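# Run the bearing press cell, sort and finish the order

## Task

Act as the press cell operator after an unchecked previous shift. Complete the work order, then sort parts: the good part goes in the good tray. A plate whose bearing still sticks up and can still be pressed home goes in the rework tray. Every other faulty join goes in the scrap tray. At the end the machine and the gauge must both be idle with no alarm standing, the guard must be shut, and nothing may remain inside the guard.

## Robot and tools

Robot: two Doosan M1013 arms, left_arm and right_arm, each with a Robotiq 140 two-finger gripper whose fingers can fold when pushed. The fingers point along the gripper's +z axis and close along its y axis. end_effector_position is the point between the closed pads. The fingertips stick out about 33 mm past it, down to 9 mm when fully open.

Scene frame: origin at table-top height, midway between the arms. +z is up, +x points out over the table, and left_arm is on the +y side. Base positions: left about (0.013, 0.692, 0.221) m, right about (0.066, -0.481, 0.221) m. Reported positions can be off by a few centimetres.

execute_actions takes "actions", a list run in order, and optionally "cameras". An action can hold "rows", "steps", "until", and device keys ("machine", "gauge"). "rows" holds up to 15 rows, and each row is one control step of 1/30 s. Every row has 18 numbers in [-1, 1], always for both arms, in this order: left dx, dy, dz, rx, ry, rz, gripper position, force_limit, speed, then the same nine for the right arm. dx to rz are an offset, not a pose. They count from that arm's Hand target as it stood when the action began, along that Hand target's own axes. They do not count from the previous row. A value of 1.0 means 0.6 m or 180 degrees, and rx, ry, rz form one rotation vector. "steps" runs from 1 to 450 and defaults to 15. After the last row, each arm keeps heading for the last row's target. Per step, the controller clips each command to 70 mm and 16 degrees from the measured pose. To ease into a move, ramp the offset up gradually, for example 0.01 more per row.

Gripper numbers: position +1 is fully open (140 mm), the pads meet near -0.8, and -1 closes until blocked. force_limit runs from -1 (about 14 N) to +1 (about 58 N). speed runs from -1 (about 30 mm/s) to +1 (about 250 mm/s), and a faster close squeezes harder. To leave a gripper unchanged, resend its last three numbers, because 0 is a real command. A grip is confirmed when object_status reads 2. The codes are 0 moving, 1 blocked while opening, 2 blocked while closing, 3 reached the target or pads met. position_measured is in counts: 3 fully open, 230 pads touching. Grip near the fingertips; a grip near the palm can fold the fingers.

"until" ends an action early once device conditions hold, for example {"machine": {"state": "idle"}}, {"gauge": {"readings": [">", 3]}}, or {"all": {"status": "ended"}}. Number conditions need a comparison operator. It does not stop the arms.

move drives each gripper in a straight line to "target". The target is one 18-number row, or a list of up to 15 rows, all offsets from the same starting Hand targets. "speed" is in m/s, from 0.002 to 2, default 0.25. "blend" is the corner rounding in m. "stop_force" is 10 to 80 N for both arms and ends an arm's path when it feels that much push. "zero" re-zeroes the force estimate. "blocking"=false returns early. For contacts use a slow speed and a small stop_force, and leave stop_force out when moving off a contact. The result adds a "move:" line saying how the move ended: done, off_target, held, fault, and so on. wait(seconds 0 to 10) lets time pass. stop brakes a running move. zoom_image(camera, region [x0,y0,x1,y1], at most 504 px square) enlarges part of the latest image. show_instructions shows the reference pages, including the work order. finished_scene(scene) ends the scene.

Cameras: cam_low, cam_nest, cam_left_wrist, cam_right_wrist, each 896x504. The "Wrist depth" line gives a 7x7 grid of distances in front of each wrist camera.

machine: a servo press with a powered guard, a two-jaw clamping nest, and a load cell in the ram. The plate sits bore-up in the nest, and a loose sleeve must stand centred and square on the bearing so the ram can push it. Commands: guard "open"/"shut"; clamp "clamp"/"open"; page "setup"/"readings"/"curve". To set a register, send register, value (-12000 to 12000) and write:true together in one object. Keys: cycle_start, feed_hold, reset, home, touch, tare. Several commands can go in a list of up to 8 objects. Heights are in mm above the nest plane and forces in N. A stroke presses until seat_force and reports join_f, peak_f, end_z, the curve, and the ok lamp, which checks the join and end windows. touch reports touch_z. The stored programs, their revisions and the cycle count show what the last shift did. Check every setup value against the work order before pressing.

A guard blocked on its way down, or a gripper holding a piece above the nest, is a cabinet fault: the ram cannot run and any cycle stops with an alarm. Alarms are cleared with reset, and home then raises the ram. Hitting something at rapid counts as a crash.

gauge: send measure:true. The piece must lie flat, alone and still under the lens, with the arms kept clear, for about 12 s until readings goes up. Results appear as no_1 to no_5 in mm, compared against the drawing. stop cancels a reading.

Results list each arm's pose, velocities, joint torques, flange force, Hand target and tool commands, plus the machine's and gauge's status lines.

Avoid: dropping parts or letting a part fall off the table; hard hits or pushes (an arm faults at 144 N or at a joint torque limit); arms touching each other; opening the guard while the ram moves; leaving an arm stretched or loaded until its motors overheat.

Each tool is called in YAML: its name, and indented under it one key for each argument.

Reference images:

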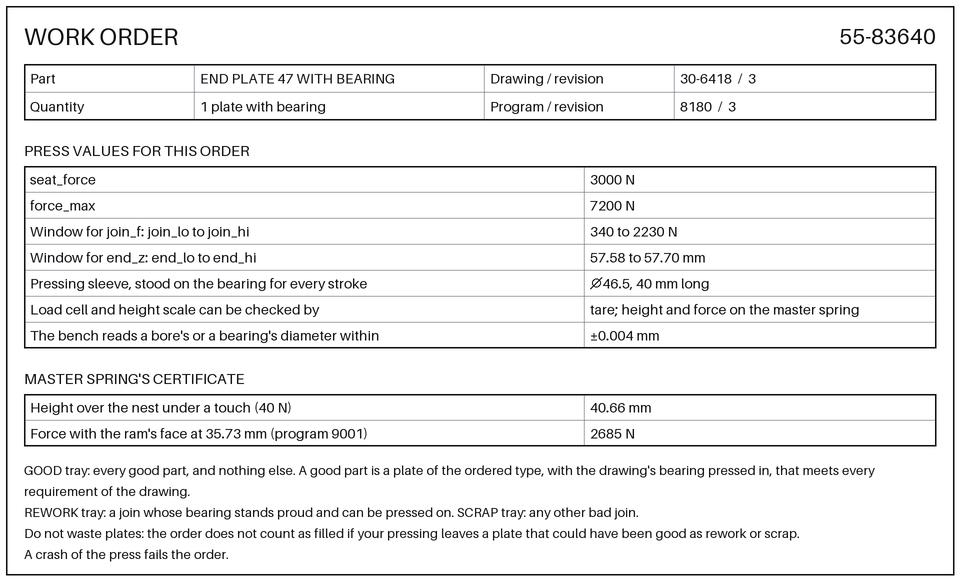

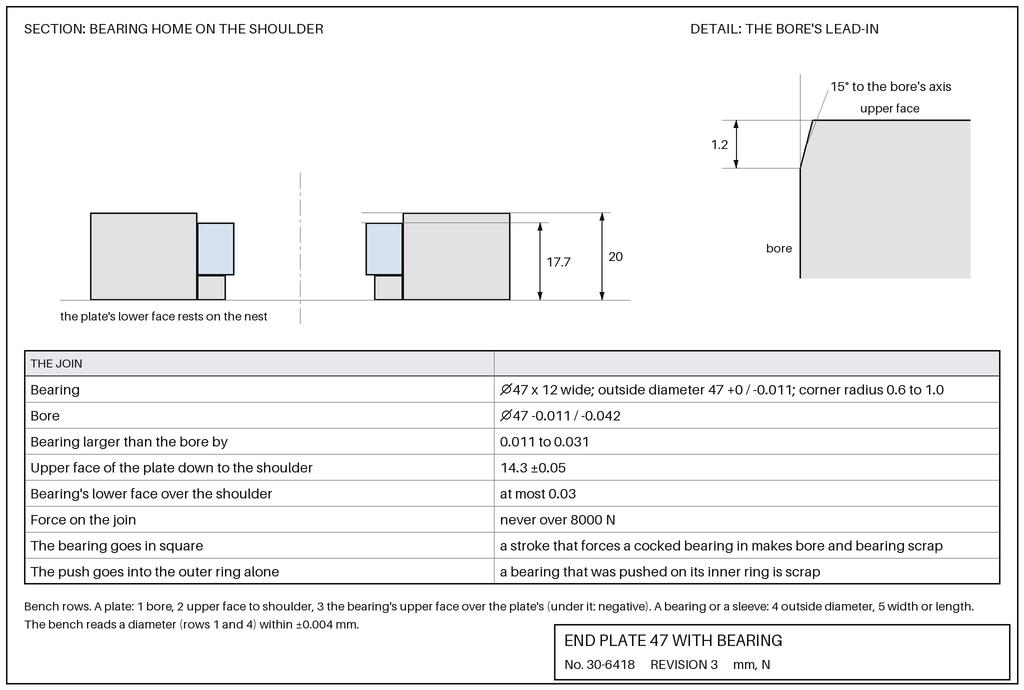

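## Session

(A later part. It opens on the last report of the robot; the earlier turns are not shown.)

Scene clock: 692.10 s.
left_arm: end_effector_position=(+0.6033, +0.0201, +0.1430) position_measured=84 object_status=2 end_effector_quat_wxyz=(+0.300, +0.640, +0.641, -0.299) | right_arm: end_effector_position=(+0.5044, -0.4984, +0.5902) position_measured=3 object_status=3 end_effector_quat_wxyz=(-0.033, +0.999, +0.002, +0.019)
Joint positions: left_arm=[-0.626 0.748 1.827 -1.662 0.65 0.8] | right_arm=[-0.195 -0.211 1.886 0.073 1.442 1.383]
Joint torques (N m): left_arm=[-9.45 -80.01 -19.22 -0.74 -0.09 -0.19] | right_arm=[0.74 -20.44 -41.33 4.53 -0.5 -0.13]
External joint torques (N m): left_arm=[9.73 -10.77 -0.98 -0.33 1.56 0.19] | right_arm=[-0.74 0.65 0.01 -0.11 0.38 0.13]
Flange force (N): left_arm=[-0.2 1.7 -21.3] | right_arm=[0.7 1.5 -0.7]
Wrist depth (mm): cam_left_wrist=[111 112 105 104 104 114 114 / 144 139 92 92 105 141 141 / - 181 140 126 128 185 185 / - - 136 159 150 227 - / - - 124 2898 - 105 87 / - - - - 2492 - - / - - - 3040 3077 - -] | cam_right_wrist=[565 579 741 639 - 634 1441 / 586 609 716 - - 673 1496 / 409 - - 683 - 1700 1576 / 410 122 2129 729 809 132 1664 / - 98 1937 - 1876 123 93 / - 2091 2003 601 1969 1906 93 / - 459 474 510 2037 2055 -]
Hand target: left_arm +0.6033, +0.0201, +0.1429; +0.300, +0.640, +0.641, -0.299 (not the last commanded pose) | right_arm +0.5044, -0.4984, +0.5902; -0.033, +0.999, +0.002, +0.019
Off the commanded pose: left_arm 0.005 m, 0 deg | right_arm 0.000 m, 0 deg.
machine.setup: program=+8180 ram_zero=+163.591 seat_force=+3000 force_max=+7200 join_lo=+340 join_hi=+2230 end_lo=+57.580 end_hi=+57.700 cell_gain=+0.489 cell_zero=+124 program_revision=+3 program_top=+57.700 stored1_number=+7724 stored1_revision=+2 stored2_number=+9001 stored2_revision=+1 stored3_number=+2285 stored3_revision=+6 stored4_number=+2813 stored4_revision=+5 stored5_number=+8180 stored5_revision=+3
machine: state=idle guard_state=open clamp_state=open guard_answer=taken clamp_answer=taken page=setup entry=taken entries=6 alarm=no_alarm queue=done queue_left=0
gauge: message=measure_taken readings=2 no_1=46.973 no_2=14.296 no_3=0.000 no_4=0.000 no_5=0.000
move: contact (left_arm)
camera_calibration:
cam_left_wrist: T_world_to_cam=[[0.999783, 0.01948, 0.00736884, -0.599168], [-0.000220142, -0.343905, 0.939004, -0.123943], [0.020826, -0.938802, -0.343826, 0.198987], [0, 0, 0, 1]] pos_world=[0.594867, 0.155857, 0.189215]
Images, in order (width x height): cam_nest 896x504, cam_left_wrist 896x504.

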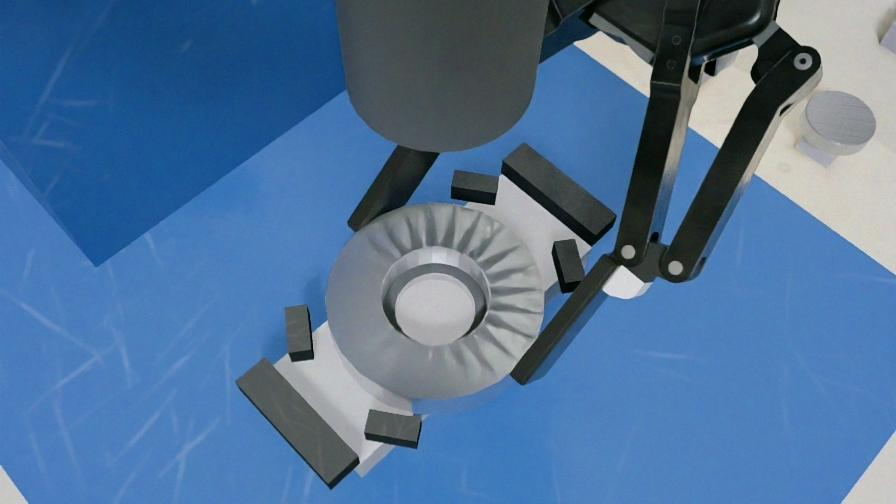

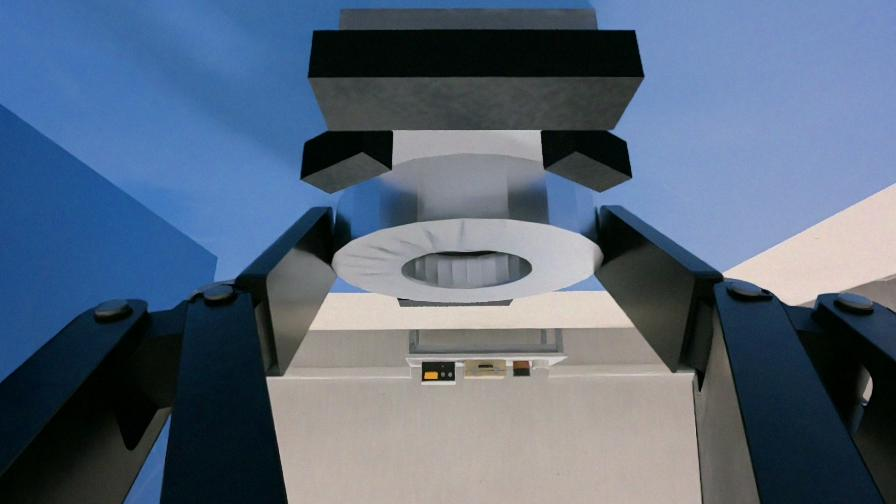

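execute_actions:
  actions:
    - {"rows":[[0,0,0,0,0,0,0.5,-0.3,-1,0,0,0,0,0,0,1,1,1]],"steps":40}

move:
  target:
    - [0,0,-0.15,0,0,0,0.5,-0.3,-1,0,0,0,0,0,0,1,1,1]
    - [0.20,0,-0.6,0,0,0,0.5,-0.3,-1,0,0,0,0,0,0,1,1,1]
  speed: [0.08,0.25]
  blend: [0.02,0]

execute_actions:
  actions:
    - {"machine":{"clamp":"clamp"},"steps":75}
  cameras: ["cam_nest"]

Scene clock: 698.97 s.
left_arm: end_effector_position=(+0.6033, +0.0201, +0.1429) position_measured=66 object_status=3 end_effector_quat_wxyz=(+0.300, +0.640, +0.641, -0.299) | right_arm: end_effector_position=(+0.5044, -0.4984, +0.5902) position_measured=3 object_status=3 end_effector_quat_wxyz=(-0.033, +0.999, +0.002, +0.019)
Joint positions: left_arm=[-0.626 0.748 1.827 -1.662 0.65 0.8] | right_arm=[-0.195 -0.211 1.886 0.073 1.442 1.383]
Joint torques (N m): left_arm=[-5.37 -91.17 -20.57 -1.18 1.96 -0.24] | right_arm=[0.79 -20.67 -41.34 4.47 -0.51 -0.13]
External joint torques (N m): left_arm=[5.67 0.46 0.41 0.12 -0.48 0.24] | right_arm=[-0.83 1.08 0.09 -0.06 0.39 0.13]
Flange force (N): left_arm=[4.8 4.1 -4.3] | right_arm=[1.3 1.8 -0.5]
Wrist depth (mm): cam_left_wrist=[111 112 104 104 104 113 113 / 144 138 92 92 105 140 140 / 159 180 140 126 126 184 185 / - 221 141 144 147 225 - / - - 124 1013 993 114 85 / - - - 3155 3195 - - / - - - 2932 2570 - -] | cam_right_wrist=[563 561 658 691 - - 1407 / 579 - 673 - - 677 1525 / 468 662 - - - 727 1555 / 383 113 780 760 765 132 1653 / - 105 1921 - 1861 124 93 / - 2188 2073 597 1937 2003 93 / - 464 475 512 1953 2037 -]
Hand target: left_arm +0.6033, +0.0201, +0.1429; +0.300, +0.640, +0.641, -0.299 | right_arm +0.5044, -0.4984, +0.5902; -0.033, +0.999, +0.002, +0.019
Off the commanded pose: left_arm 0.000 m, 0 deg | right_arm 0.000 m, 0 deg.
machine.setup: program=+8180 ram_zero=+163.591 seat_force=+3000 force_max=+7200 join_lo=+340 join_hi=+2230 end_lo=+57.580 end_hi=+57.700 cell_gain=+0.489 cell_zero=+124 program_revision=+3 program_top=+57.700 stored1_number=+7724 stored1_revision=+2 stored2_number=+9001 stored2_revision=+1 stored3_number=+2285 stored3_revision=+6 stored4_number=+2813 stored4_revision=+5 stored5_number=+8180 stored5_revision=+3
machine: state=idle guard_state=open clamp_state=open guard_answer=taken clamp_answer=taken page=setup entry=taken entries=6 alarm=no_alarm queue=done queue_left=0
gauge: message=measure_taken readings=2 no_1=46.973 no_2=14.296 no_3=0.000 no_4=0.000 no_5=0.000

Scene clock: 701.80 s.
left_arm: end_effector_position=(+0.6023, +0.3730, +0.2820) position_measured=66 object_status=3 end_effector_quat_wxyz=(+0.300, +0.640, +0.641, -0.299) | right_arm: end_effector_position=(+0.5044, -0.4984, +0.5902) position_measured=3 object_status=3 end_effector_quat_wxyz=(-0.033, +0.999, +0.002, +0.019)
Joint positions: left_arm=[-0.13 0.419 2.07 -1.208 0.941 0.739] | right_arm=[-0.195 -0.211 1.886 0.073 1.442 1.383]
Joint torques (N m): left_arm=[-5.8 -65.07 -23.16 -0.23 1.78 -0.26] | right_arm=[0.66 -20.61 -41.26 4.47 -0.51 -0.08]
External joint torques (N m): left_arm=[5.93 0.41 0.7 -0.06 -0.39 0.27] | right_arm=[-0.72 0.92 -0.04 -0.05 0.39 0.08]
Flange force (N): left_arm=[7.6 0.3 -6.3] | right_arm=[1.2 1.7 -0.7]
Wrist depth (mm): cam_left_wrist=[1449 407 401 401 403 - 424 / 1903 389 389 391 392 - 518 / 2397 951 435 464 469 658 731 / 3280 959 141 545 570 139 3561 / - - 124 2801 - 114 87 / - - - 453 - - - / - - - 439 3237 - -] | cam_right_wrist=[568 582 - 668 705 - 1459 / 339 632 - 687 - - 1496 / 430 642 - - - 1459 1576 / 408 113 818 - - 132 1664 / - 105 1906 - 1738 124 93 / - 2073 2073 604 1937 1876 93 / - 465 476 512 2037 2073 -]
Hand target: left_arm +0.6025, +0.3731, +0.2821; +0.300, +0.640, +0.641, -0.299 | right_arm +0.5044, -0.4984, +0.5902; -0.033, +0.999, +0.002, +0.019
Off the commanded pose: left_arm 0.000 m, 0 deg | right_arm 0.000 m, 0 deg.
machine.setup: program=+8180 ram_zero=+163.591 seat_force=+3000 force_max=+7200 join_lo=+340 join_hi=+2230 end_lo=+57.580 end_hi=+57.700 cell_gain=+0.489 cell_zero=+124 program_revision=+3 program_top=+57.700 stored1_number=+7724 stored1_revision=+2 stored2_number=+9001 stored2_revision=+1 stored3_number=+2285 stored3_revision=+6 stored4_number=+2813 stored4_revision=+5 stored5_number=+8180 stored5_revision=+3
machine: state=idle guard_state=open clamp_state=open guard_answer=taken clamp_answer=taken page=setup entry=taken entries=6 alarm=no_alarm queue=done queue_left=0
gauge: message=measure_taken readings=2 no_1=46.973 no_2=14.296 no_3=0.000 no_4=0.000 no_5=0.000
move: done

Scene clock: 704.50 s.
left_arm: end_effector_position=(+0.6025, +0.3731, +0.2821) position_measured=66 object_status=3 end_effector_quat_wxyz=(+0.300, +0.640, +0.641, -0.299) | right_arm: end_effector_position=(+0.5044, -0.4984, +0.5902) position_measured=3 object_status=3 end_effector_quat_wxyz=(-0.033, +0.999, +0.002, +0.019)
Joint positions: left_arm=[-0.13 0.419 2.07 -1.208 0.941 0.739] | right_arm=[-0.195 -0.211 1.886 0.073 1.442 1.383]
Joint torques (N m): left_arm=[-5.42 -65.29 -23.22 -0.46 1.86 -0.27] | right_arm=[0.7 -20.55 -41.33 4.5 -0.54 -0.09]
External joint torques (N m): left_arm=[5.53 0.71 0.54 0.17 -0.48 0.27] | right_arm=[-0.7 0.84 0.01 -0.08 0.42 0.09]
Flange force (N): left_arm=[7.3 1.0 -5.7] | right_arm=[1.0 1.6 -0.7]
Wrist depth (mm): cam_left_wrist=[443 398 400 402 407 416 - / 1846 391 390 392 393 488 498 / 2468 974 455 465 - 628 722 / 3414 - 141 550 164 125 3835 / - - 123 3368 - 114 85 / - 70 - 463 - - - / - - - 446 - - -] | cam_right_wrist=[575 597 - - - 653 1415 / 564 - - 677 669 681 1486 / - 632 - 753 - 734 1630 / 403 113 798 788 - 133 1619 / - 105 1906 - 1906 124 93 / - 2037 2091 606 1969 1953 93 / - 462 479 515 2073 2091 -]
Hand target: left_arm +0.6025, +0.3731, +0.2821; +0.300, +0.640, +0.641, -0.299 | right_arm +0.5044, -0.4984, +0.5902; -0.033, +0.999, +0.002, +0.019
Tool commands: left_gripper/position=+0.5 left_gripper/force_limit=-0.3 left_gripper/speed=-1.0 right_gripper/position=+1.0 right_gripper/force_limit=+1.0 right_gripper/speed=+1.0
Off the commanded pose: left_arm 0.000 m, 0 deg | right_arm 0.000 m, 0 deg.
machine.setup: program=+8180 ram_zero=+163.591 seat_force=+3000 force_max=+7200 join_lo=+340 join_hi=+2230 end_lo=+57.580 end_hi=+57.700 cell_gain=+0.489 cell_zero=+124 program_revision=+3 program_top=+57.700 stored1_number=+7724 stored1_revision=+2 stored2_number=+9001 stored2_revision=+1 stored3_number=+2285 stored3_revision=+6 stored4_number=+2813 stored4_revision=+5 stored5_number=+8180 stored5_revision=+3
machine: state=idle guard_state=open clamp_state=clamped guard_answer=taken clamp_answer=taken page=setup entry=taken entries=6 alarm=no_alarm queue=done queue_left=0
gauge: message=measure_taken readings=2 no_1=46.973 no_2=14.296 no_3=0.000 no_4=0.000 no_5=0.000
Images, in order (width x height): cam_nest 896x504.

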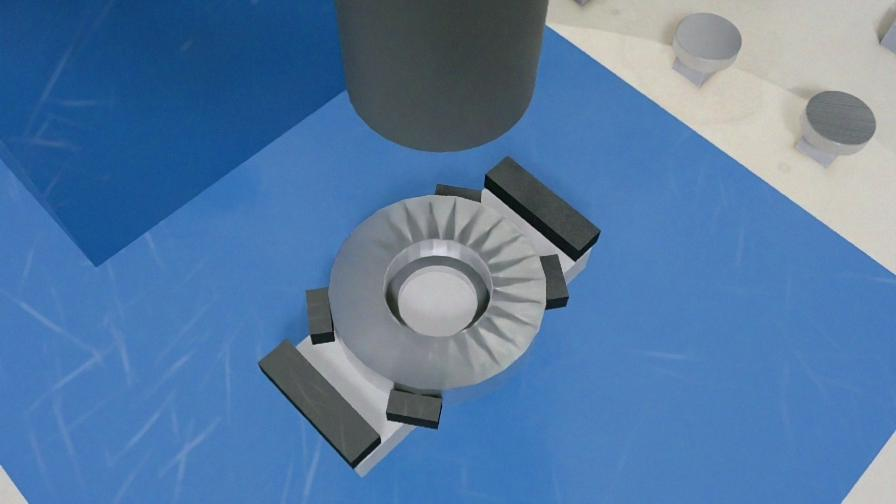

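move:
  target: [0.101,-0.2065,0.1997,-0.383,0,-0.3215,0.175,-0.3,-1,0,0,0,0,0,0,1,1,1]
  cameras: ["cam_left_wrist"]

Scene clock: 713.23 s.
left_arm: end_effector_position=(+0.4788, +0.3199, +0.1586) position_measured=107 object_status=3 end_effector_quat_wxyz=(+0.423, -0.001, +0.906, +0.000) | right_arm: end_effector_position=(+0.5044, -0.4984, +0.5902) position_measured=3 object_status=3 end_effector_quat_wxyz=(-0.033, +0.999, +0.002, +0.019)
Joint positions: left_arm=[-1.098 0.504 2.407 -4.476 0.797 1.863] | right_arm=[-0.195 -0.211 1.886 0.073 1.442 1.383]
Joint torques (N m): left_arm=[-5.46 -65.26 -15.1 -0.16 2.47 -0.16] | right_arm=[0.57 -20.58 -41.24 4.54 -0.51 -0.07]
External joint torques (N m): left_arm=[5.58 0.75 0.66 0.36 -0.48 0.16] | right_arm=[-0.51 0.8 -0.09 -0.11 0.39 0.07]
Flange force (N): left_arm=[-6.6 6.7 10.7] | right_arm=[1.1 1.2 -0.8]
Wrist depth (mm): cam_left_wrist=[162 224 258 249 259 214 215 / 170 223 319 318 320 245 317 / 212 241 373 394 372 383 384 / 277 287 138 595 146 514 564 / - 89 106 - - 94 82 / - - 4297 2709 - - 80 / - - - 3323 - - -] | cam_right_wrist=[567 595 681 624 - 647 1432 / 578 617 693 - - - 1505 / 485 579 - - - 1515 1619 / 399 122 790 - - 132 1641 / - 105 1986 753 1777 123 93 / - 2055 2020 600 1937 1953 93 / - 460 476 510 2129 2055 -]
Hand target: left_arm +0.4788, +0.3199, +0.1586; +0.423, -0.001, +0.906, +0.000 | right_arm +0.5044, -0.4984, +0.5902; -0.033, +0.999, +0.002, +0.019
Off the commanded pose: left_arm 0.000 m, 0 deg | right_arm 0.000 m, 0 deg.
machine.setup: program=+8180 ram_zero=+163.591 seat_force=+3000 force_max=+7200 join_lo=+340 join_hi=+2230 end_lo=+57.580 end_hi=+57.700 cell_gain=+0.489 cell_zero=+124 program_revision=+3 program_top=+57.700 stored1_number=+7724 stored1_revision=+2 stored2_number=+9001 stored2_revision=+1 stored3_number=+2285 stored3_revision=+6 stored4_number=+2813 stored4_revision=+5 stored5_number=+8180 stored5_revision=+3
machine: state=idle guard_state=open clamp_state=clamped guard_answer=taken clamp_answer=taken page=setup entry=taken entries=6 alarm=no_alarm queue=done queue_left=0
gauge: message=measure_taken readings=2 no_1=46.973 no_2=14.296 no_3=0.000 no_4=0.000 no_5=0.000
move: done
camera_calibration:
cam_left_wrist: T_world_to_cam=[[-0.0196215, 0.999792, 0.00551314, -0.305904], [0.344213, 0.00157807, 0.93889, -0.310929], [0.938687, 0.0203202, -0.344172, -0.257722], [0, 0, 0, 1]] pos_world=[0.342944, 0.311568, 0.204914]
Images, in order (width x height): cam_left_wrist 896x504.

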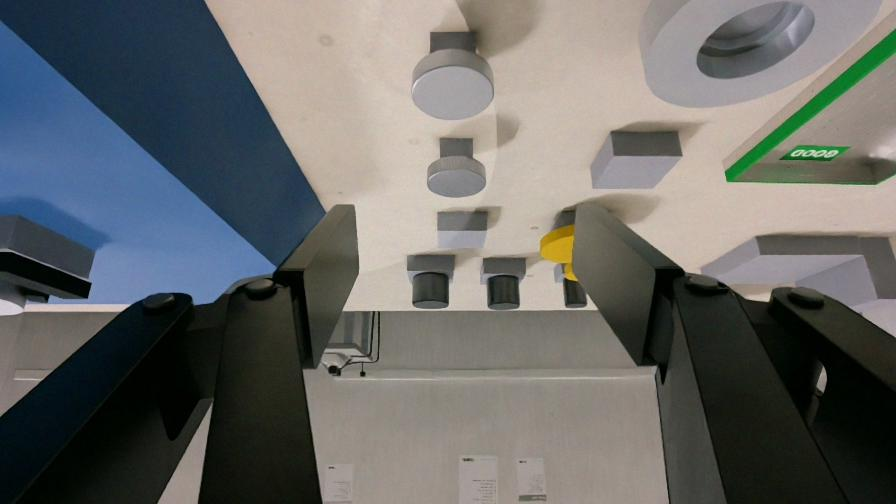

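zoom_image:
  camera: "cam_left_wrist"
  region: [392, 20, 512, 210]

Scaled by 2.653.

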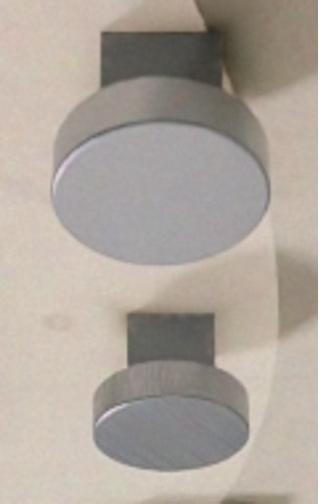

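move:
  target: [0.0692,0.0013,0.1913,0,0,0,0.175,-0.3,-1,0,0,0,0,0,0,1,1,1]
  speed: 0.1
  cameras: ["cam_left_wrist","cam_nest"]

zoom_image:
  camera: "cam_left_wrist"
  region: [300, 120, 640, 370]

Scene clock: 727.10 s.
left_arm: end_effector_position=(+0.5400, +0.3207, +0.0531) position_measured=107 object_status=3 end_effector_quat_wxyz=(+0.423, -0.001, +0.906, +0.000) end_effector_velocity=(+0.001, -0.002, -0.001) end_effector_angular_velocity=(-0.001, +0.000, -0.003) | right_arm: end_effector_position=(+0.5044, -0.4984, +0.5902) position_measured=3 object_status=3 end_effector_quat_wxyz=(-0.033, +0.999, +0.002, +0.019)
Joint positions: left_arm=[-0.976 0.756 2.324 -4.202 0.842 1.639] | right_arm=[-0.195 -0.211 1.886 0.073 1.442 1.383]
Joint velocities: left_arm=[0.001 0.002 -0.002 0.005 0 -0.002] | right_arm=[within noise]
Joint torques (N m): left_arm=[-4.66 -79.14 -7.88 -0.26 2.57 -0.33] | right_arm=[0.92 -20.65 -41.43 4.5 -0.48 -0.08]
External joint torques (N m): left_arm=[5.06 0.75 0.43 0.22 -0.49 0.33] | right_arm=[-0.95 0.84 0.02 -0.07 0.36 0.08]
Flange force (N): left_arm=[-5.8 6.0 8.0] | right_arm=[0.9 2.2 -0.6]
Wrist depth (mm): cam_left_wrist=[124 125 125 121 126 126 126 / - 154 155 155 149 156 118 / 164 190 202 152 203 204 118 / 164 225 139 243 166 251 277 / - 88 117 447 398 94 86 / - - - - - - 80 / - - - - - - -] | cam_right_wrist=[575 579 677 - - 656 1432 / 576 - - - - 677 1477 / 429 - 699 755 - 1441 1619 / 407 122 790 - - 133 1641 / - 98 1921 - 1832 124 93 / - 2073 2091 601 1986 1953 93 / - 463 470 518 2020 2073 -]
Hand target: left_arm +0.5401, +0.3207, +0.0530; +0.423, -0.001, +0.906, +0.000 | right_arm +0.5044, -0.4984, +0.5902; -0.033, +0.999, +0.002, +0.019
Off the commanded pose: left_arm 0.000 m, 0 deg | right_arm 0.000 m, 0 deg.
machine.setup: program=+8180 ram_zero=+163.591 seat_force=+3000 force_max=+7200 join_lo=+340 join_hi=+2230 end_lo=+57.580 end_hi=+57.700 cell_gain=+0.489 cell_zero=+124 program_revision=+3 program_top=+57.700 stored1_number=+7724 stored1_revision=+2 stored2_number=+9001 stored2_revision=+1 stored3_number=+2285 stored3_revision=+6 stored4_number=+2813 stored4_revision=+5 stored5_number=+8180 stored5_revision=+3
machine: state=idle guard_state=open clamp_state=clamped guard_answer=taken clamp_answer=taken page=setup entry=taken entries=6 alarm=no_alarm queue=done queue_left=0
gauge: message=measure_taken readings=2 no_1=46.973 no_2=14.296 no_3=0.000 no_4=0.000 no_5=0.000
move: done
camera_calibration:
cam_left_wrist: T_world_to_cam=[[-0.0197155, 0.99979, 0.00554719, -0.304885], [0.344212, 0.00157846, 0.93889, -0.233071], [0.938685, 0.0204201, -0.344171, -0.351586], [0, 0, 0, 1]] pos_world=[0.404244, 0.312368, 0.0995139]
Images, in order (width x height): cam_nest 896x504, cam_left_wrist 896x504.

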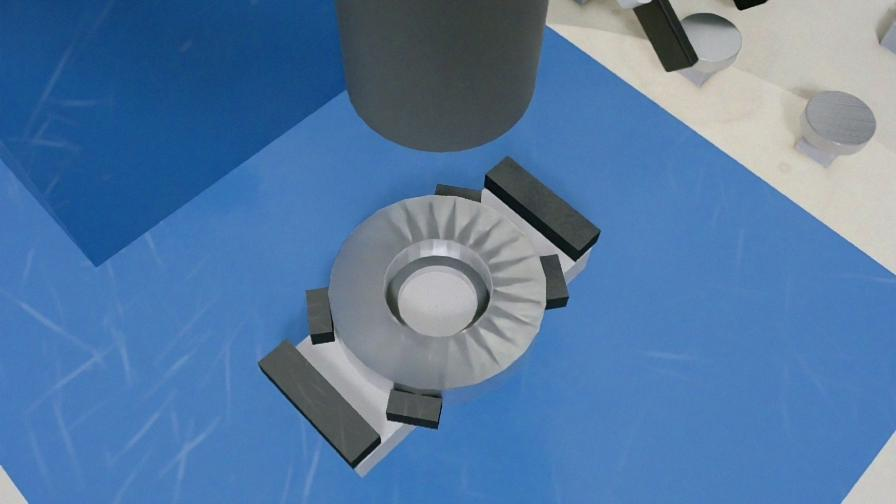

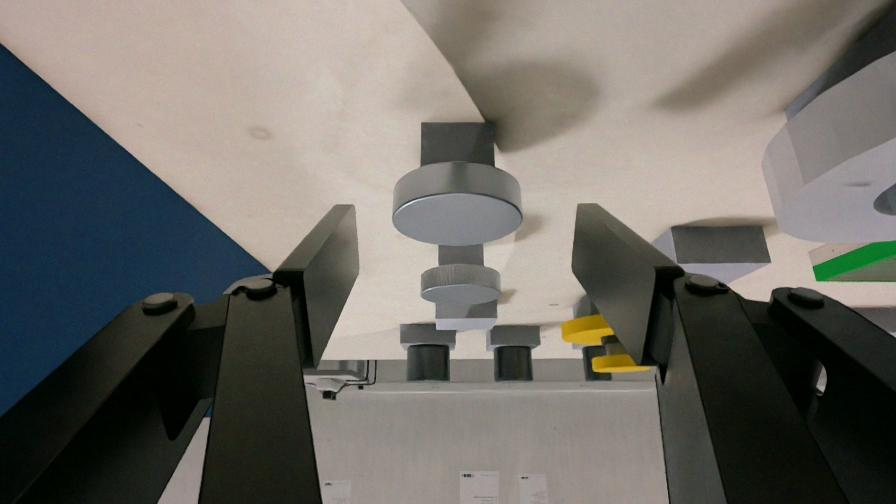

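Scaled by 1.482.

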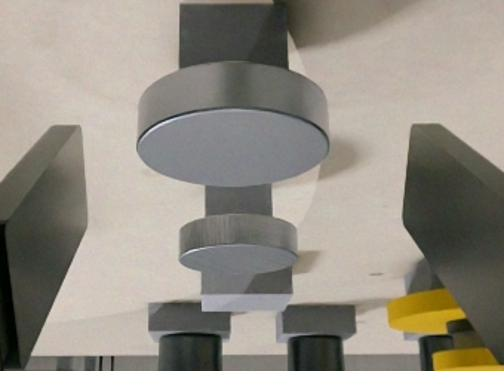

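execute_actions:
  actions:
    - {"rows":[[0,0,0,0,0,0,-1,-0.3,-1,0,0,0,0,0,0,1,1,1]],"steps":110}
  cameras: ["cam_left_wrist"]

zoom_image:
  camera: "cam_left_wrist"
  region: [300, 120, 640, 370]

Scene clock: 737.57 s.
left_arm: end_effector_position=(+0.5401, +0.3207, +0.0531) position_measured=161 object_status=2 end_effector_quat_wxyz=(+0.423, -0.001, +0.906, +0.000) | right_arm: end_effector_position=(+0.5044, -0.4984, +0.5902) position_measured=3 object_status=3 end_effector_quat_wxyz=(-0.033, +0.999, +0.002, +0.019)
Joint positions: left_arm=[-0.976 0.756 2.324 -4.202 0.842 1.639] | right_arm=[-0.195 -0.211 1.886 0.073 1.442 1.383]
Joint torques (N m): left_arm=[-4.05 -76.48 -7.85 -0.24 1.75 -0.23] | right_arm=[0.84 -20.47 -41.34 4.5 -0.5 -0.08]
External joint torques (N m): left_arm=[4.47 -2.3 0.3 0.2 0.34 0.23] | right_arm=[-0.81 0.63 -0.13 -0.06 0.38 0.08]
Flange force (N): left_arm=[-9.1 6.1 2.9] | right_arm=[0.8 1.8 -0.9]
Wrist depth (mm): cam_left_wrist=[124 129 126 121 126 126 125 / 153 154 155 155 149 156 118 / 164 190 202 152 203 204 118 / 164 225 247 243 150 253 278 / 155 95 94 440 110 87 457 / - 74 67 535 - 75 - / - - - - - - -] | cam_right_wrist=[563 553 683 649 - 708 1486 / 586 - 689 783 697 1328 1545 / - 640 741 679 - 1459 1608 / 395 113 793 856 - 132 1664 / - 105 1937 - 1804 123 93 / - 2091 2091 604 2037 1953 93 / - 462 478 515 1969 2055 -]
Hand target: left_arm +0.5401, +0.3207, +0.0530; +0.423, -0.001, +0.906, +0.000 | right_arm +0.5044, -0.4984, +0.5902; -0.033, +0.999, +0.002, +0.019
Off the commanded pose: left_arm 0.000 m, 0 deg | right_arm 0.000 m, 0 deg.
machine.setup: program=+8180 ram_zero=+163.591 seat_force=+3000 force_max=+7200 join_lo=+340 join_hi=+2230 end_lo=+57.580 end_hi=+57.700 cell_gain=+0.489 cell_zero=+124 program_revision=+3 program_top=+57.700 stored1_number=+7724 stored1_revision=+2 stored2_number=+9001 stored2_revision=+1 stored3_number=+2285 stored3_revision=+6 stored4_number=+2813 stored4_revision=+5 stored5_number=+8180 stored5_revision=+3
machine: state=idle guard_state=open clamp_state=clamped guard_answer=taken clamp_answer=taken page=setup entry=taken entries=6 alarm=no_alarm queue=done queue_left=0
gauge: message=measure_taken readings=2 no_1=46.973 no_2=14.296 no_3=0.000 no_4=0.000 no_5=0.000
camera_calibration:
cam_left_wrist: T_world_to_cam=[[-0.0197155, 0.99979, 0.00554719, -0.304884], [0.344212, 0.00157846, 0.93889, -0.232977], [0.938685, 0.0204201, -0.344171, -0.35162], [0, 0, 0, 1]] pos_world=[0.404244, 0.312368, 0.0994139]
Images, in order (width x height): cam_left_wrist 896x504.

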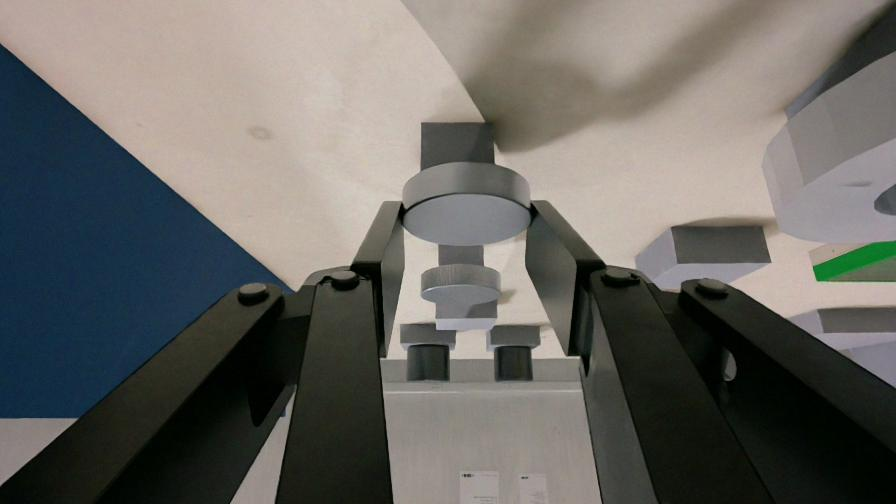

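Scaled by 1.482.

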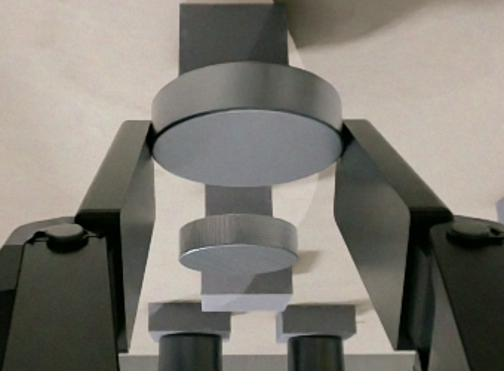

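move:
  target:
    - [-0.1277,0,-0.1072,0,0,0,-1,-0.3,-1,0,0,0,0,0,0,1,1,1]
    - [-0.3627,0.299,-0.13,0,0,0,-1,-0.3,-1,0,0,0,0,0,0,1,1,1]
    - [-0.4153,0.7167,0.2173,0,0,0,-1,-0.3,-1,0,0,0,0,0,0,1,1,1]
    - [-0.3932,0.7167,0.4295,0,0,0,-1,-0.3,-1,0,0,0,0,0,0,1,1,1]
  speed: [0.1,0.25,0.3,0.12]
  blend: [0.02,0.05,0.02,0]
  cameras: ["cam_left_wrist"]

move:
  target: [0.0255,0,0.0214,0,0,0,-1,-0.3,-1,0,0,0,0,0,0,1,1,1]
  speed: 0.01
  stop_force: 10
  cameras: ["cam_left_wrist"]

Scene clock: 763.63 s.
left_arm: end_effector_position=(+0.5391, +0.3205, +0.0720) position_measured=161 object_status=2 end_effector_quat_wxyz=(+0.423, +0.001, +0.906, +0.000) | right_arm: end_effector_position=(+0.5044, -0.4984, +0.5902) position_measured=3 object_status=3 end_effector_quat_wxyz=(-0.033, +0.999, +0.002, +0.019)
Joint positions: left_arm=[-0.977 0.714 2.333 -4.225 0.826 1.68] | right_arm=[-0.195 -0.211 1.886 0.073 1.442 1.383]
Joint torques (N m): left_arm=[33.77 -76.94 -26.36 -11.83 2.77 -0.25] | right_arm=[0.95 -20.71 -41.33 4.5 -0.51 -0.12]
External joint torques (N m): left_arm=[-33.54 0.11 17.31 11.8 -0.68 0.25] | right_arm=[-1.02 1.04 -0.04 -0.07 0.39 0.12]
External joint torques when the fault began: left_arm=[-61.35 26.55 42.88 20.35 -0.73 0.26]
Flange force (N): left_arm=[51.3 12.8 -44.1] | right_arm=[1.3 2.3 -0.7]
Flange force when the fault began (N): left_arm=[141.9 33.2 -54.5]
Wrist depth (mm): cam_left_wrist=[147 148 149 150 150 150 115 / 163 183 184 169 186 177 126 / 163 213 238 152 229 242 157 / - 224 293 177 150 286 298 / 155 95 94 526 110 87 464 / - 74 67 - - 75 - / - - - - - - -] | cam_right_wrist=[556 567 649 - - - 1450 / 334 615 - - - 712 1555 / 446 585 775 - - 1545 1565 / 409 122 785 780 - 132 1688 / - 105 2020 - 1921 124 93 / - 2073 2168 619 2091 1969 93 / - 460 478 517 2110 2037 -]
Hand target: left_arm +0.5391, +0.3205, +0.0720; +0.423, +0.001, +0.906, +0.000 (not the last commanded pose) | right_arm +0.5044, -0.4984, +0.5902; -0.033, +0.999, +0.002, +0.019
Tool commands: left_gripper/position=-1.0 left_gripper/force_limit=-0.301961 left_gripper/speed=-1.0 right_gripper/position=+1.0 right_gripper/force_limit=+1.0 right_gripper/speed=+1.0
Off the commanded pose: left_arm 0.555 m, 0 deg | right_arm 0.000 m, 0 deg.
FORCE FAULT: contact force on the left arm reached its limit, and that arm stopped for 10 seconds. The contact can be on any part of that arm, not only on its tool. That arm's remaining commands of this call were not run. That arm's target is now where it stood when the stop ended, not its last command. That arm accepts commands again.
machine.setup: program=+8180 ram_zero=+163.591 seat_force=+3000 force_max=+7200 join_lo=+340 join_hi=+2230 end_lo=+57.580 end_hi=+57.700 cell_gain=+0.489 cell_zero=+124 program_revision=+3 program_top=+57.700 stored1_number=+7724 stored1_revision=+2 stored2_number=+9001 stored2_revision=+1 stored3_number=+2285 stored3_revision=+6 stored4_number=+2813 stored4_revision=+5 stored5_number=+8180 stored5_revision=+3
machine: state=idle guard_state=open clamp_state=clamped guard_answer=taken clamp_answer=taken page=setup entry=taken entries=6 alarm=no_alarm queue=done queue_left=0
gauge: message=measure_taken readings=2 no_1=46.973 no_2=14.296 no_3=0.000 no_4=0.000 no_5=0.000
move: fault (left_arm); path passed 0 of 4 targets
camera_calibration:
cam_left_wrist: T_world_to_cam=[[-0.0152202, 0.999861, 0.00679698, -0.307288], [0.344593, -0.00113607, 0.938751, -0.249762], [0.938629, 0.0166301, -0.344528, -0.3429], [0, 0, 0, 1]] pos_world=[0.403245, 0.312664, 0.118414]
Images, in order (width x height): cam_left_wrist 896x504.

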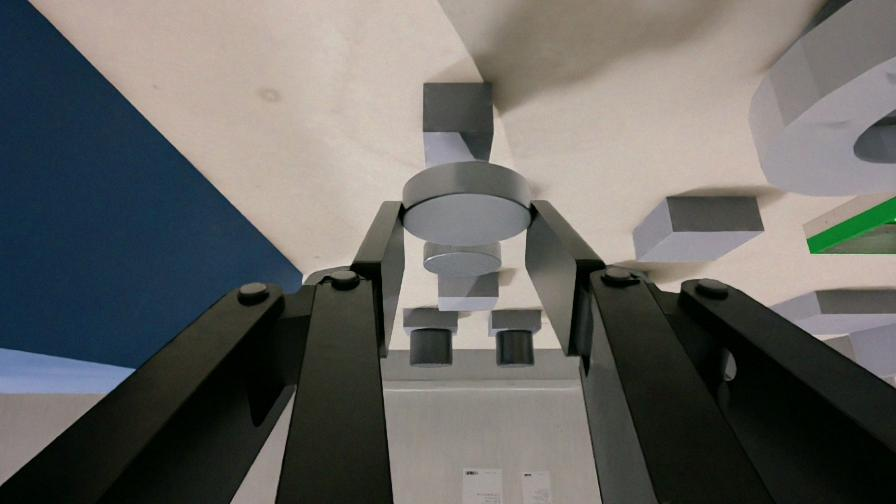

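not run: an earlier result of this reply reported a stop or a fault. Calls in your next reply go to the robot.

wait:
  seconds: 0.1
  cameras: ["cam_low","cam_right_wrist"]

zoom_image:
  camera: "cam_low"
  region: [400, 0, 896, 300]

Scene clock: 782.80 s.
left_arm: end_effector_position=(+0.5391, +0.3205, +0.0720) position_measured=161 object_status=2 end_effector_quat_wxyz=(+0.423, +0.001, +0.906, +0.000) | right_arm: end_effector_position=(+0.5044, -0.4984, +0.5902) position_measured=3 object_status=3 end_effector_quat_wxyz=(-0.033, +0.999, +0.002, +0.019)
Joint positions: left_arm=[-0.977 0.714 2.333 -4.225 0.826 1.68] | right_arm=[-0.195 -0.211 1.886 0.073 1.442 1.383]
Joint torques (N m): left_arm=[31.76 -76.72 -25.64 -11.19 2.8 -0.28] | right_arm=[0.66 -20.59 -41.31 4.51 -0.51 -0.13]
External joint torques (N m): left_arm=[-31.59 -0.13 16.68 11.16 -0.71 0.28] | right_arm=[-0.76 0.88 -0.08 -0.08 0.39 0.13]
Flange force (N): left_arm=[48.0 12.6 -42.2] | right_arm=[1.2 1.6 -0.8]
Wrist depth (mm): cam_left_wrist=[148 148 149 150 150 150 115 / 164 183 184 169 185 177 126 / 164 213 239 152 227 243 157 / 163 223 293 176 150 285 299 / 155 95 94 515 110 87 464 / - 74 67 3237 - 75 - / - - - - - - -] | cam_right_wrist=[574 582 - - - - 1450 / 322 630 - - - 675 1555 / 493 629 739 - 743 1688 1586 / 407 122 - - - 117 1653 / - 105 1937 - 1790 123 93 / - 2168 2020 611 1891 1986 93 / - 462 469 517 2091 2055 -]
Hand target: left_arm +0.5391, +0.3205, +0.0720; +0.423, +0.001, +0.906, +0.000 (not the last commanded pose) | right_arm +0.5044, -0.4984, +0.5902; -0.033, +0.999, +0.002, +0.019
Tool commands: left_gripper/position=-1.0 left_gripper/force_limit=-0.301961 left_gripper/speed=-1.0 right_gripper/position=+1.0 right_gripper/force_limit=+1.0 right_gripper/speed=+1.0
Off the commanded pose: left_arm 0.555 m, 0 deg | right_arm 0.000 m, 0 deg.
machine.setup: program=+8180 ram_zero=+163.591 seat_force=+3000 force_max=+7200 join_lo=+340 join_hi=+2230 end_lo=+57.580 end_hi=+57.700 cell_gain=+0.489 cell_zero=+124 program_revision=+3 program_top=+57.700 stored1_number=+7724 stored1_revision=+2 stored2_number=+9001 stored2_revision=+1 stored3_number=+2285 stored3_revision=+6 stored4_number=+2813 stored4_revision=+5 stored5_number=+8180 stored5_revision=+3
machine: state=idle guard_state=open clamp_state=clamped guard_answer=taken clamp_answer=taken page=setup entry=taken entries=6 alarm=no_alarm queue=done queue_left=0
gauge: message=measure_taken readings=2 no_1=46.973 no_2=14.296 no_3=0.000 no_4=0.000 no_5=0.000
wait: 0.10 s; at rest from the start
Images, in order (width x height): cam_low 896x504, cam_right_wrist 896x504.

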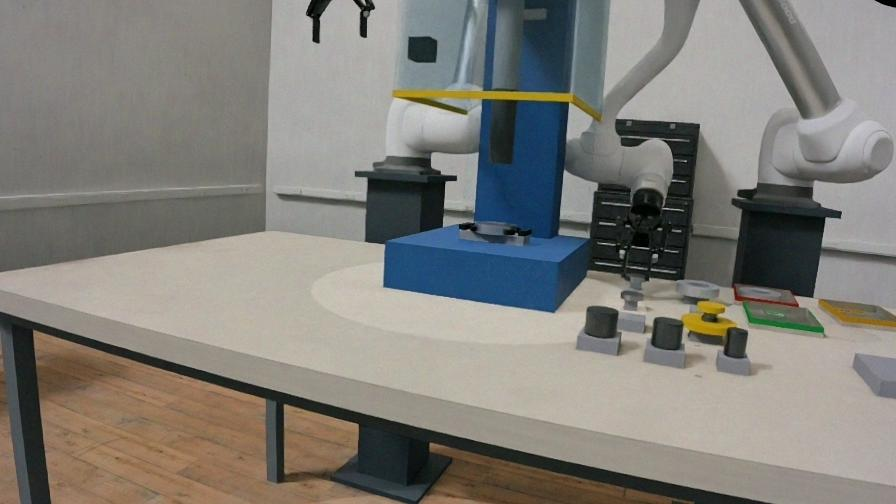

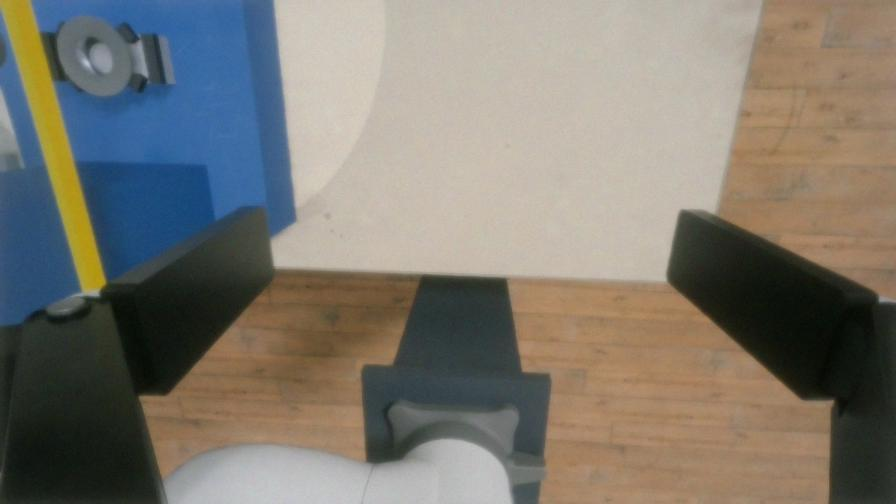

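Scaled by 1.016.

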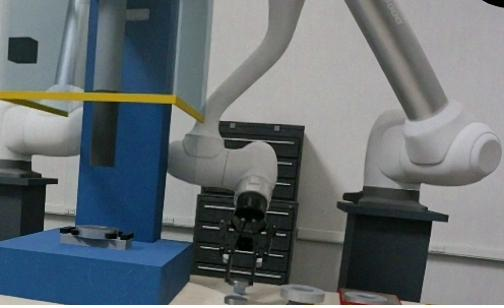

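move:
  target:
    - [0.0643,0.03,-0.0766,0,0,0,-1,-0.3,-1,0,0,0,0,0,0,1,1,1]
    - [0.0643,0.13,-0.0766,0,0,0,-1,-0.3,-1,0,0,0,0,0,0,1,1,1]
  speed: 0.08
  blend: 0.02
  cameras: ["cam_low"]

Scene clock: 795.60 s.
left_arm: end_effector_position=(+0.4793, +0.3986, +0.0720) position_measured=161 object_status=2 end_effector_quat_wxyz=(+0.423, +0.001, +0.906, +0.000) | right_arm: end_effector_position=(+0.5044, -0.4984, +0.5902) position_measured=3 object_status=3 end_effector_quat_wxyz=(-0.033, +0.999, +0.002, +0.019)
Joint positions: left_arm=[-1.003 0.712 2.51 -4.125 0.916 1.483] | right_arm=[-0.195 -0.211 1.886 0.073 1.442 1.383]
Joint torques (N m): left_arm=[-4.25 -69.8 -1.46 -0.69 2.91 -0.24] | right_arm=[0.81 -20.37 -41.37 4.49 -0.51 -0.11]
External joint torques (N m): left_arm=[4.54 0.87 0.26 0.71 -0.83 0.24] | right_arm=[-0.84 0.76 0.05 -0.07 0.38 0.11]
Flange force (N): left_arm=[-6.6 7.4 10.5] | right_arm=[0.8 1.8 -0.6]
Wrist depth (mm): cam_left_wrist=[147 126 149 149 150 150 150 / 182 184 184 184 164 143 185 / 224 239 226 152 157 157 224 / 252 316 293 346 150 315 318 / 251 89 94 472 110 87 480 / - 74 67 2570 - 75 - / - - - - - - -] | cam_right_wrist=[564 584 - - 632 647 1468 / 585 617 - - 679 668 1555 / 467 630 721 - - 1535 1619 / 396 122 790 801 798 132 1664 / - 105 1937 - 1725 123 93 / - 2129 2020 601 1986 1969 93 / - 463 471 515 2037 2110 -]
Hand target: left_arm +0.4793, +0.3987, +0.0720; +0.423, +0.001, +0.906, +0.000 | right_arm +0.5044, -0.4984, +0.5902; -0.033, +0.999, +0.002, +0.019
Off the commanded pose: left_arm 0.000 m, 0 deg | right_arm 0.000 m, 0 deg.
machine.setup: program=+8180 ram_zero=+163.591 seat_force=+3000 force_max=+7200 join_lo=+340 join_hi=+2230 end_lo=+57.580 end_hi=+57.700 cell_gain=+0.489 cell_zero=+124 program_revision=+3 program_top=+57.700 stored1_number=+7724 stored1_revision=+2 stored2_number=+9001 stored2_revision=+1 stored3_number=+2285 stored3_revision=+6 stored4_number=+2813 stored4_revision=+5 stored5_number=+8180 stored5_revision=+3
machine: state=idle guard_state=open clamp_state=clamped guard_answer=taken clamp_answer=taken page=setup entry=taken entries=6 alarm=no_alarm queue=done queue_left=0
gauge: message=measure_taken readings=2 no_1=46.973 no_2=14.296 no_3=0.000 no_4=0.000 no_5=0.000
move: done
Images, in order (width x height): cam_low 896x504.

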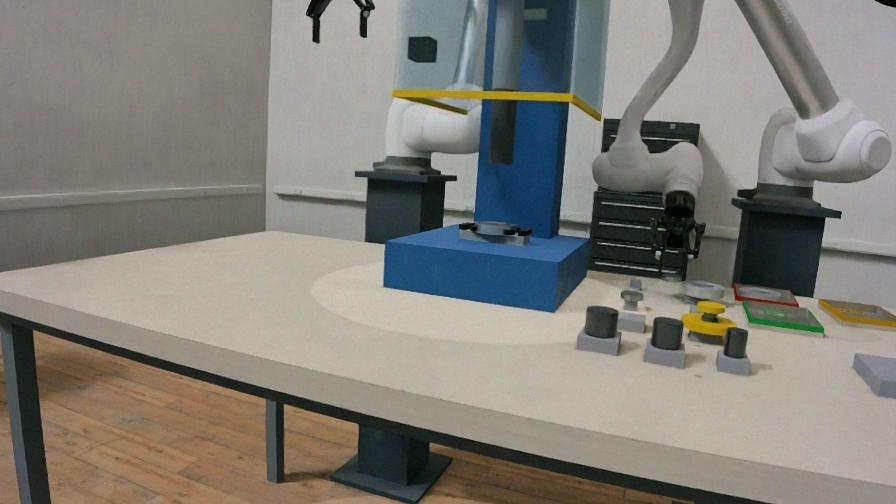

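move:
  target:
    - [-0.1915,0,-0.1608,0,0,0,-1,-0.3,-1,0,0,0,0,0,0,1,1,1]
    - [-0.4688,0.5863,0.3045,0,0,0,-1,-0.3,-1,0,0,0,0,0,0,1,1,1]
    - [-0.4339,0.5863,0.5273,0,0,0,-1,-0.3,-1,0,0,0,0,0,0,1,1,1]
  speed: [0.12,0.3,0.12]
  blend: [0.04,0.02,0]

move:
  target: [0.0255,0,0.0214,0,0,0,-1,-0.3,-1,0,0,0,0,0,0,1,1,1]
  speed: 0.01
  stop_force: 10
  cameras: ["cam_left_wrist"]

Scene clock: 808.57 s.
left_arm: end_effector_position=(+0.8897, +0.7495, +0.0684) position_measured=161 object_status=2 end_effector_quat_wxyz=(+0.423, +0.001, +0.906, +0.000) | right_arm: end_effector_position=(+0.5044, -0.4984, +0.5902) position_measured=3 object_status=3 end_effector_quat_wxyz=(-0.033, +0.999, +0.002, +0.019)
Joint positions: left_arm=[0.075 0.79 2.017 -3.083 0.539 1.546] | right_arm=[-0.195 -0.211 1.886 0.073 1.442 1.383]
Joint torques (N m): left_arm=[-5.37 -90.74 -16.81 -1.56 2.8 -0.25] | right_arm=[0.62 -20.4 -41.3 4.5 -0.51 -0.08]
External joint torques (N m): left_arm=[5.67 1.49 1.11 0.11 -0.71 0.25] | right_arm=[-0.64 0.77 -0.02 -0.08 0.38 0.07]
Flange force (N): left_arm=[1.4 9.0 0.2] | right_arm=[1.0 1.4 -0.7]
Wrist depth (mm): cam_left_wrist=[143 144 131 129 130 130 135 / 177 178 154 140 148 135 128 / 230 232 219 152 174 146 122 / 330 330 126 177 150 146 115 / - - 94 357 110 87 - / - 74 67 333 - 75 - / - - - 321 - - -] | cam_right_wrist=[569 588 - - 642 644 1477 / 588 646 734 689 689 - 1525 / 436 630 723 760 723 1586 1586 / 392 113 1713 879 - 132 1619 / - 105 1906 - 1846 123 93 / - 2168 2003 603 1921 1969 93 / - 459 479 509 2110 2037 -]
Hand target: left_arm +0.8898, +0.7495, +0.0683; +0.423, +0.001, +0.906, +0.000 | right_arm +0.5044, -0.4984, +0.5902; -0.033, +0.999, +0.002, +0.019
Off the commanded pose: left_arm 0.000 m, 0 deg | right_arm 0.000 m, 0 deg.
machine.setup: program=+8180 ram_zero=+163.591 seat_force=+3000 force_max=+7200 join_lo=+340 join_hi=+2230 end_lo=+57.580 end_hi=+57.700 cell_gain=+0.489 cell_zero=+124 program_revision=+3 program_top=+57.700 stored1_number=+7724 stored1_revision=+2 stored2_number=+9001 stored2_revision=+1 stored3_number=+2285 stored3_revision=+6 stored4_number=+2813 stored4_revision=+5 stored5_number=+8180 stored5_revision=+3
machine: state=idle guard_state=open clamp_state=clamped guard_answer=taken clamp_answer=taken page=setup entry=taken entries=6 alarm=no_alarm queue=done queue_left=0
gauge: message=measure_taken readings=2 no_1=46.973 no_2=14.296 no_3=0.000 no_4=0.000 no_5=0.000
move: done

Scene clock: 810.53 s.
left_arm: end_effector_position=(+0.8900, +0.7495, +0.0554) position_measured=161 object_status=2 end_effector_quat_wxyz=(+0.423, +0.001, +0.906, +0.000) | right_arm: end_effector_position=(+0.5044, -0.4984, +0.5902) position_measured=3 object_status=3 end_effector_quat_wxyz=(-0.033, +0.999, +0.002, +0.019)
Joint positions: left_arm=[0.075 0.812 2.012 -3.084 0.557 1.548] | right_arm=[-0.195 -0.211 1.886 0.073 1.442 1.383]
Joint torques (N m): left_arm=[-5.7 -81.75 -12.26 -1.4 0.16 -0.24] | right_arm=[0.87 -20.57 -41.28 4.5 -0.54 -0.1]
External joint torques (N m): left_arm=[5.79 -8.25 -2.67 0.03 1.92 0.25] | right_arm=[-0.88 0.85 -0.08 -0.07 0.42 0.1]
Flange force (N): left_arm=[-6.5 9.0 -8.6] | right_arm=[1.1 1.9 -0.9]
Wrist depth (mm): cam_left_wrist=[127 128 125 126 126 126 132 / 157 158 124 124 124 124 127 / 205 207 178 146 155 149 121 / 293 296 254 176 150 158 114 / 452 - 94 357 110 87 110 / - - 67 337 - 75 - / - - - 321 - - -] | cam_right_wrist=[567 565 677 666 683 - 1459 / 584 624 - - - - 1515 / 440 634 739 - - 1407 1555 / 399 113 826 - 743 132 1676 / - 98 1953 - 1876 116 93 / - 2073 2020 603 2037 1921 93 / - 459 470 521 2251 2003 -]
Hand target: left_arm +0.8899, +0.7495, +0.0553; +0.423, +0.001, +0.906, +0.000 (not the last commanded pose) | right_arm +0.5044, -0.4984, +0.5902; -0.033, +0.999, +0.002, +0.019
Off the commanded pose: left_arm 0.007 m, 0 deg | right_arm 0.000 m, 0 deg.
machine.setup: program=+8180 ram_zero=+163.591 seat_force=+3000 force_max=+7200 join_lo=+340 join_hi=+2230 end_lo=+57.580 end_hi=+57.700 cell_gain=+0.489 cell_zero=+124 program_revision=+3 program_top=+57.700 stored1_number=+7724 stored1_revision=+2 stored2_number=+9001 stored2_revision=+1 stored3_number=+2285 stored3_revision=+6 stored4_number=+2813 stored4_revision=+5 stored5_number=+8180 stored5_revision=+3
machine: state=idle guard_state=open clamp_state=clamped guard_answer=taken clamp_answer=taken page=setup entry=taken entries=6 alarm=no_alarm queue=done queue_left=0
gauge: message=measure_taken readings=2 no_1=46.973 no_2=14.296 no_3=0.000 no_4=0.000 no_5=0.000
move: contact (left_arm)
camera_calibration:
cam_left_wrist: T_world_to_cam=[[-0.0152242, 0.999861, 0.00678941, -0.73077], [0.34412, -0.00113594, 0.938925, -0.354176], [0.938802, 0.0166308, -0.344055, -0.685332], [0, 0, 0, 1]] pos_world=[0.754145, 0.741664, 0.101714]
Images, in order (width x height): cam_left_wrist 896x504.

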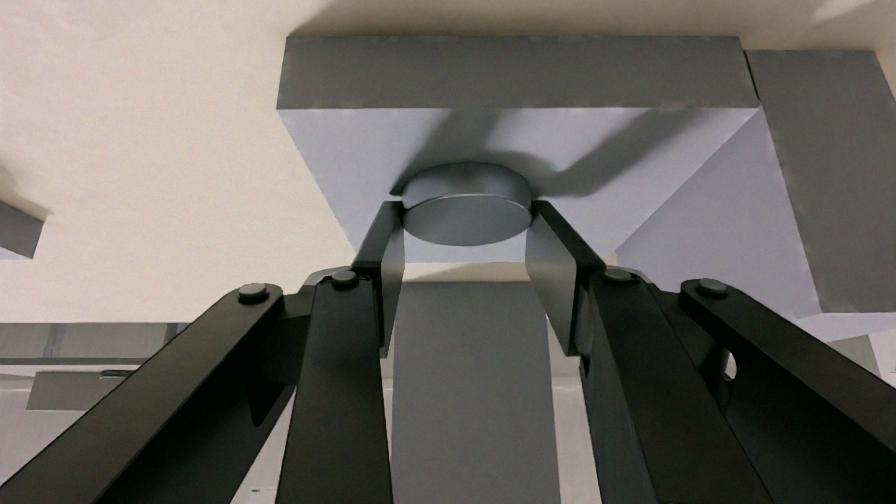

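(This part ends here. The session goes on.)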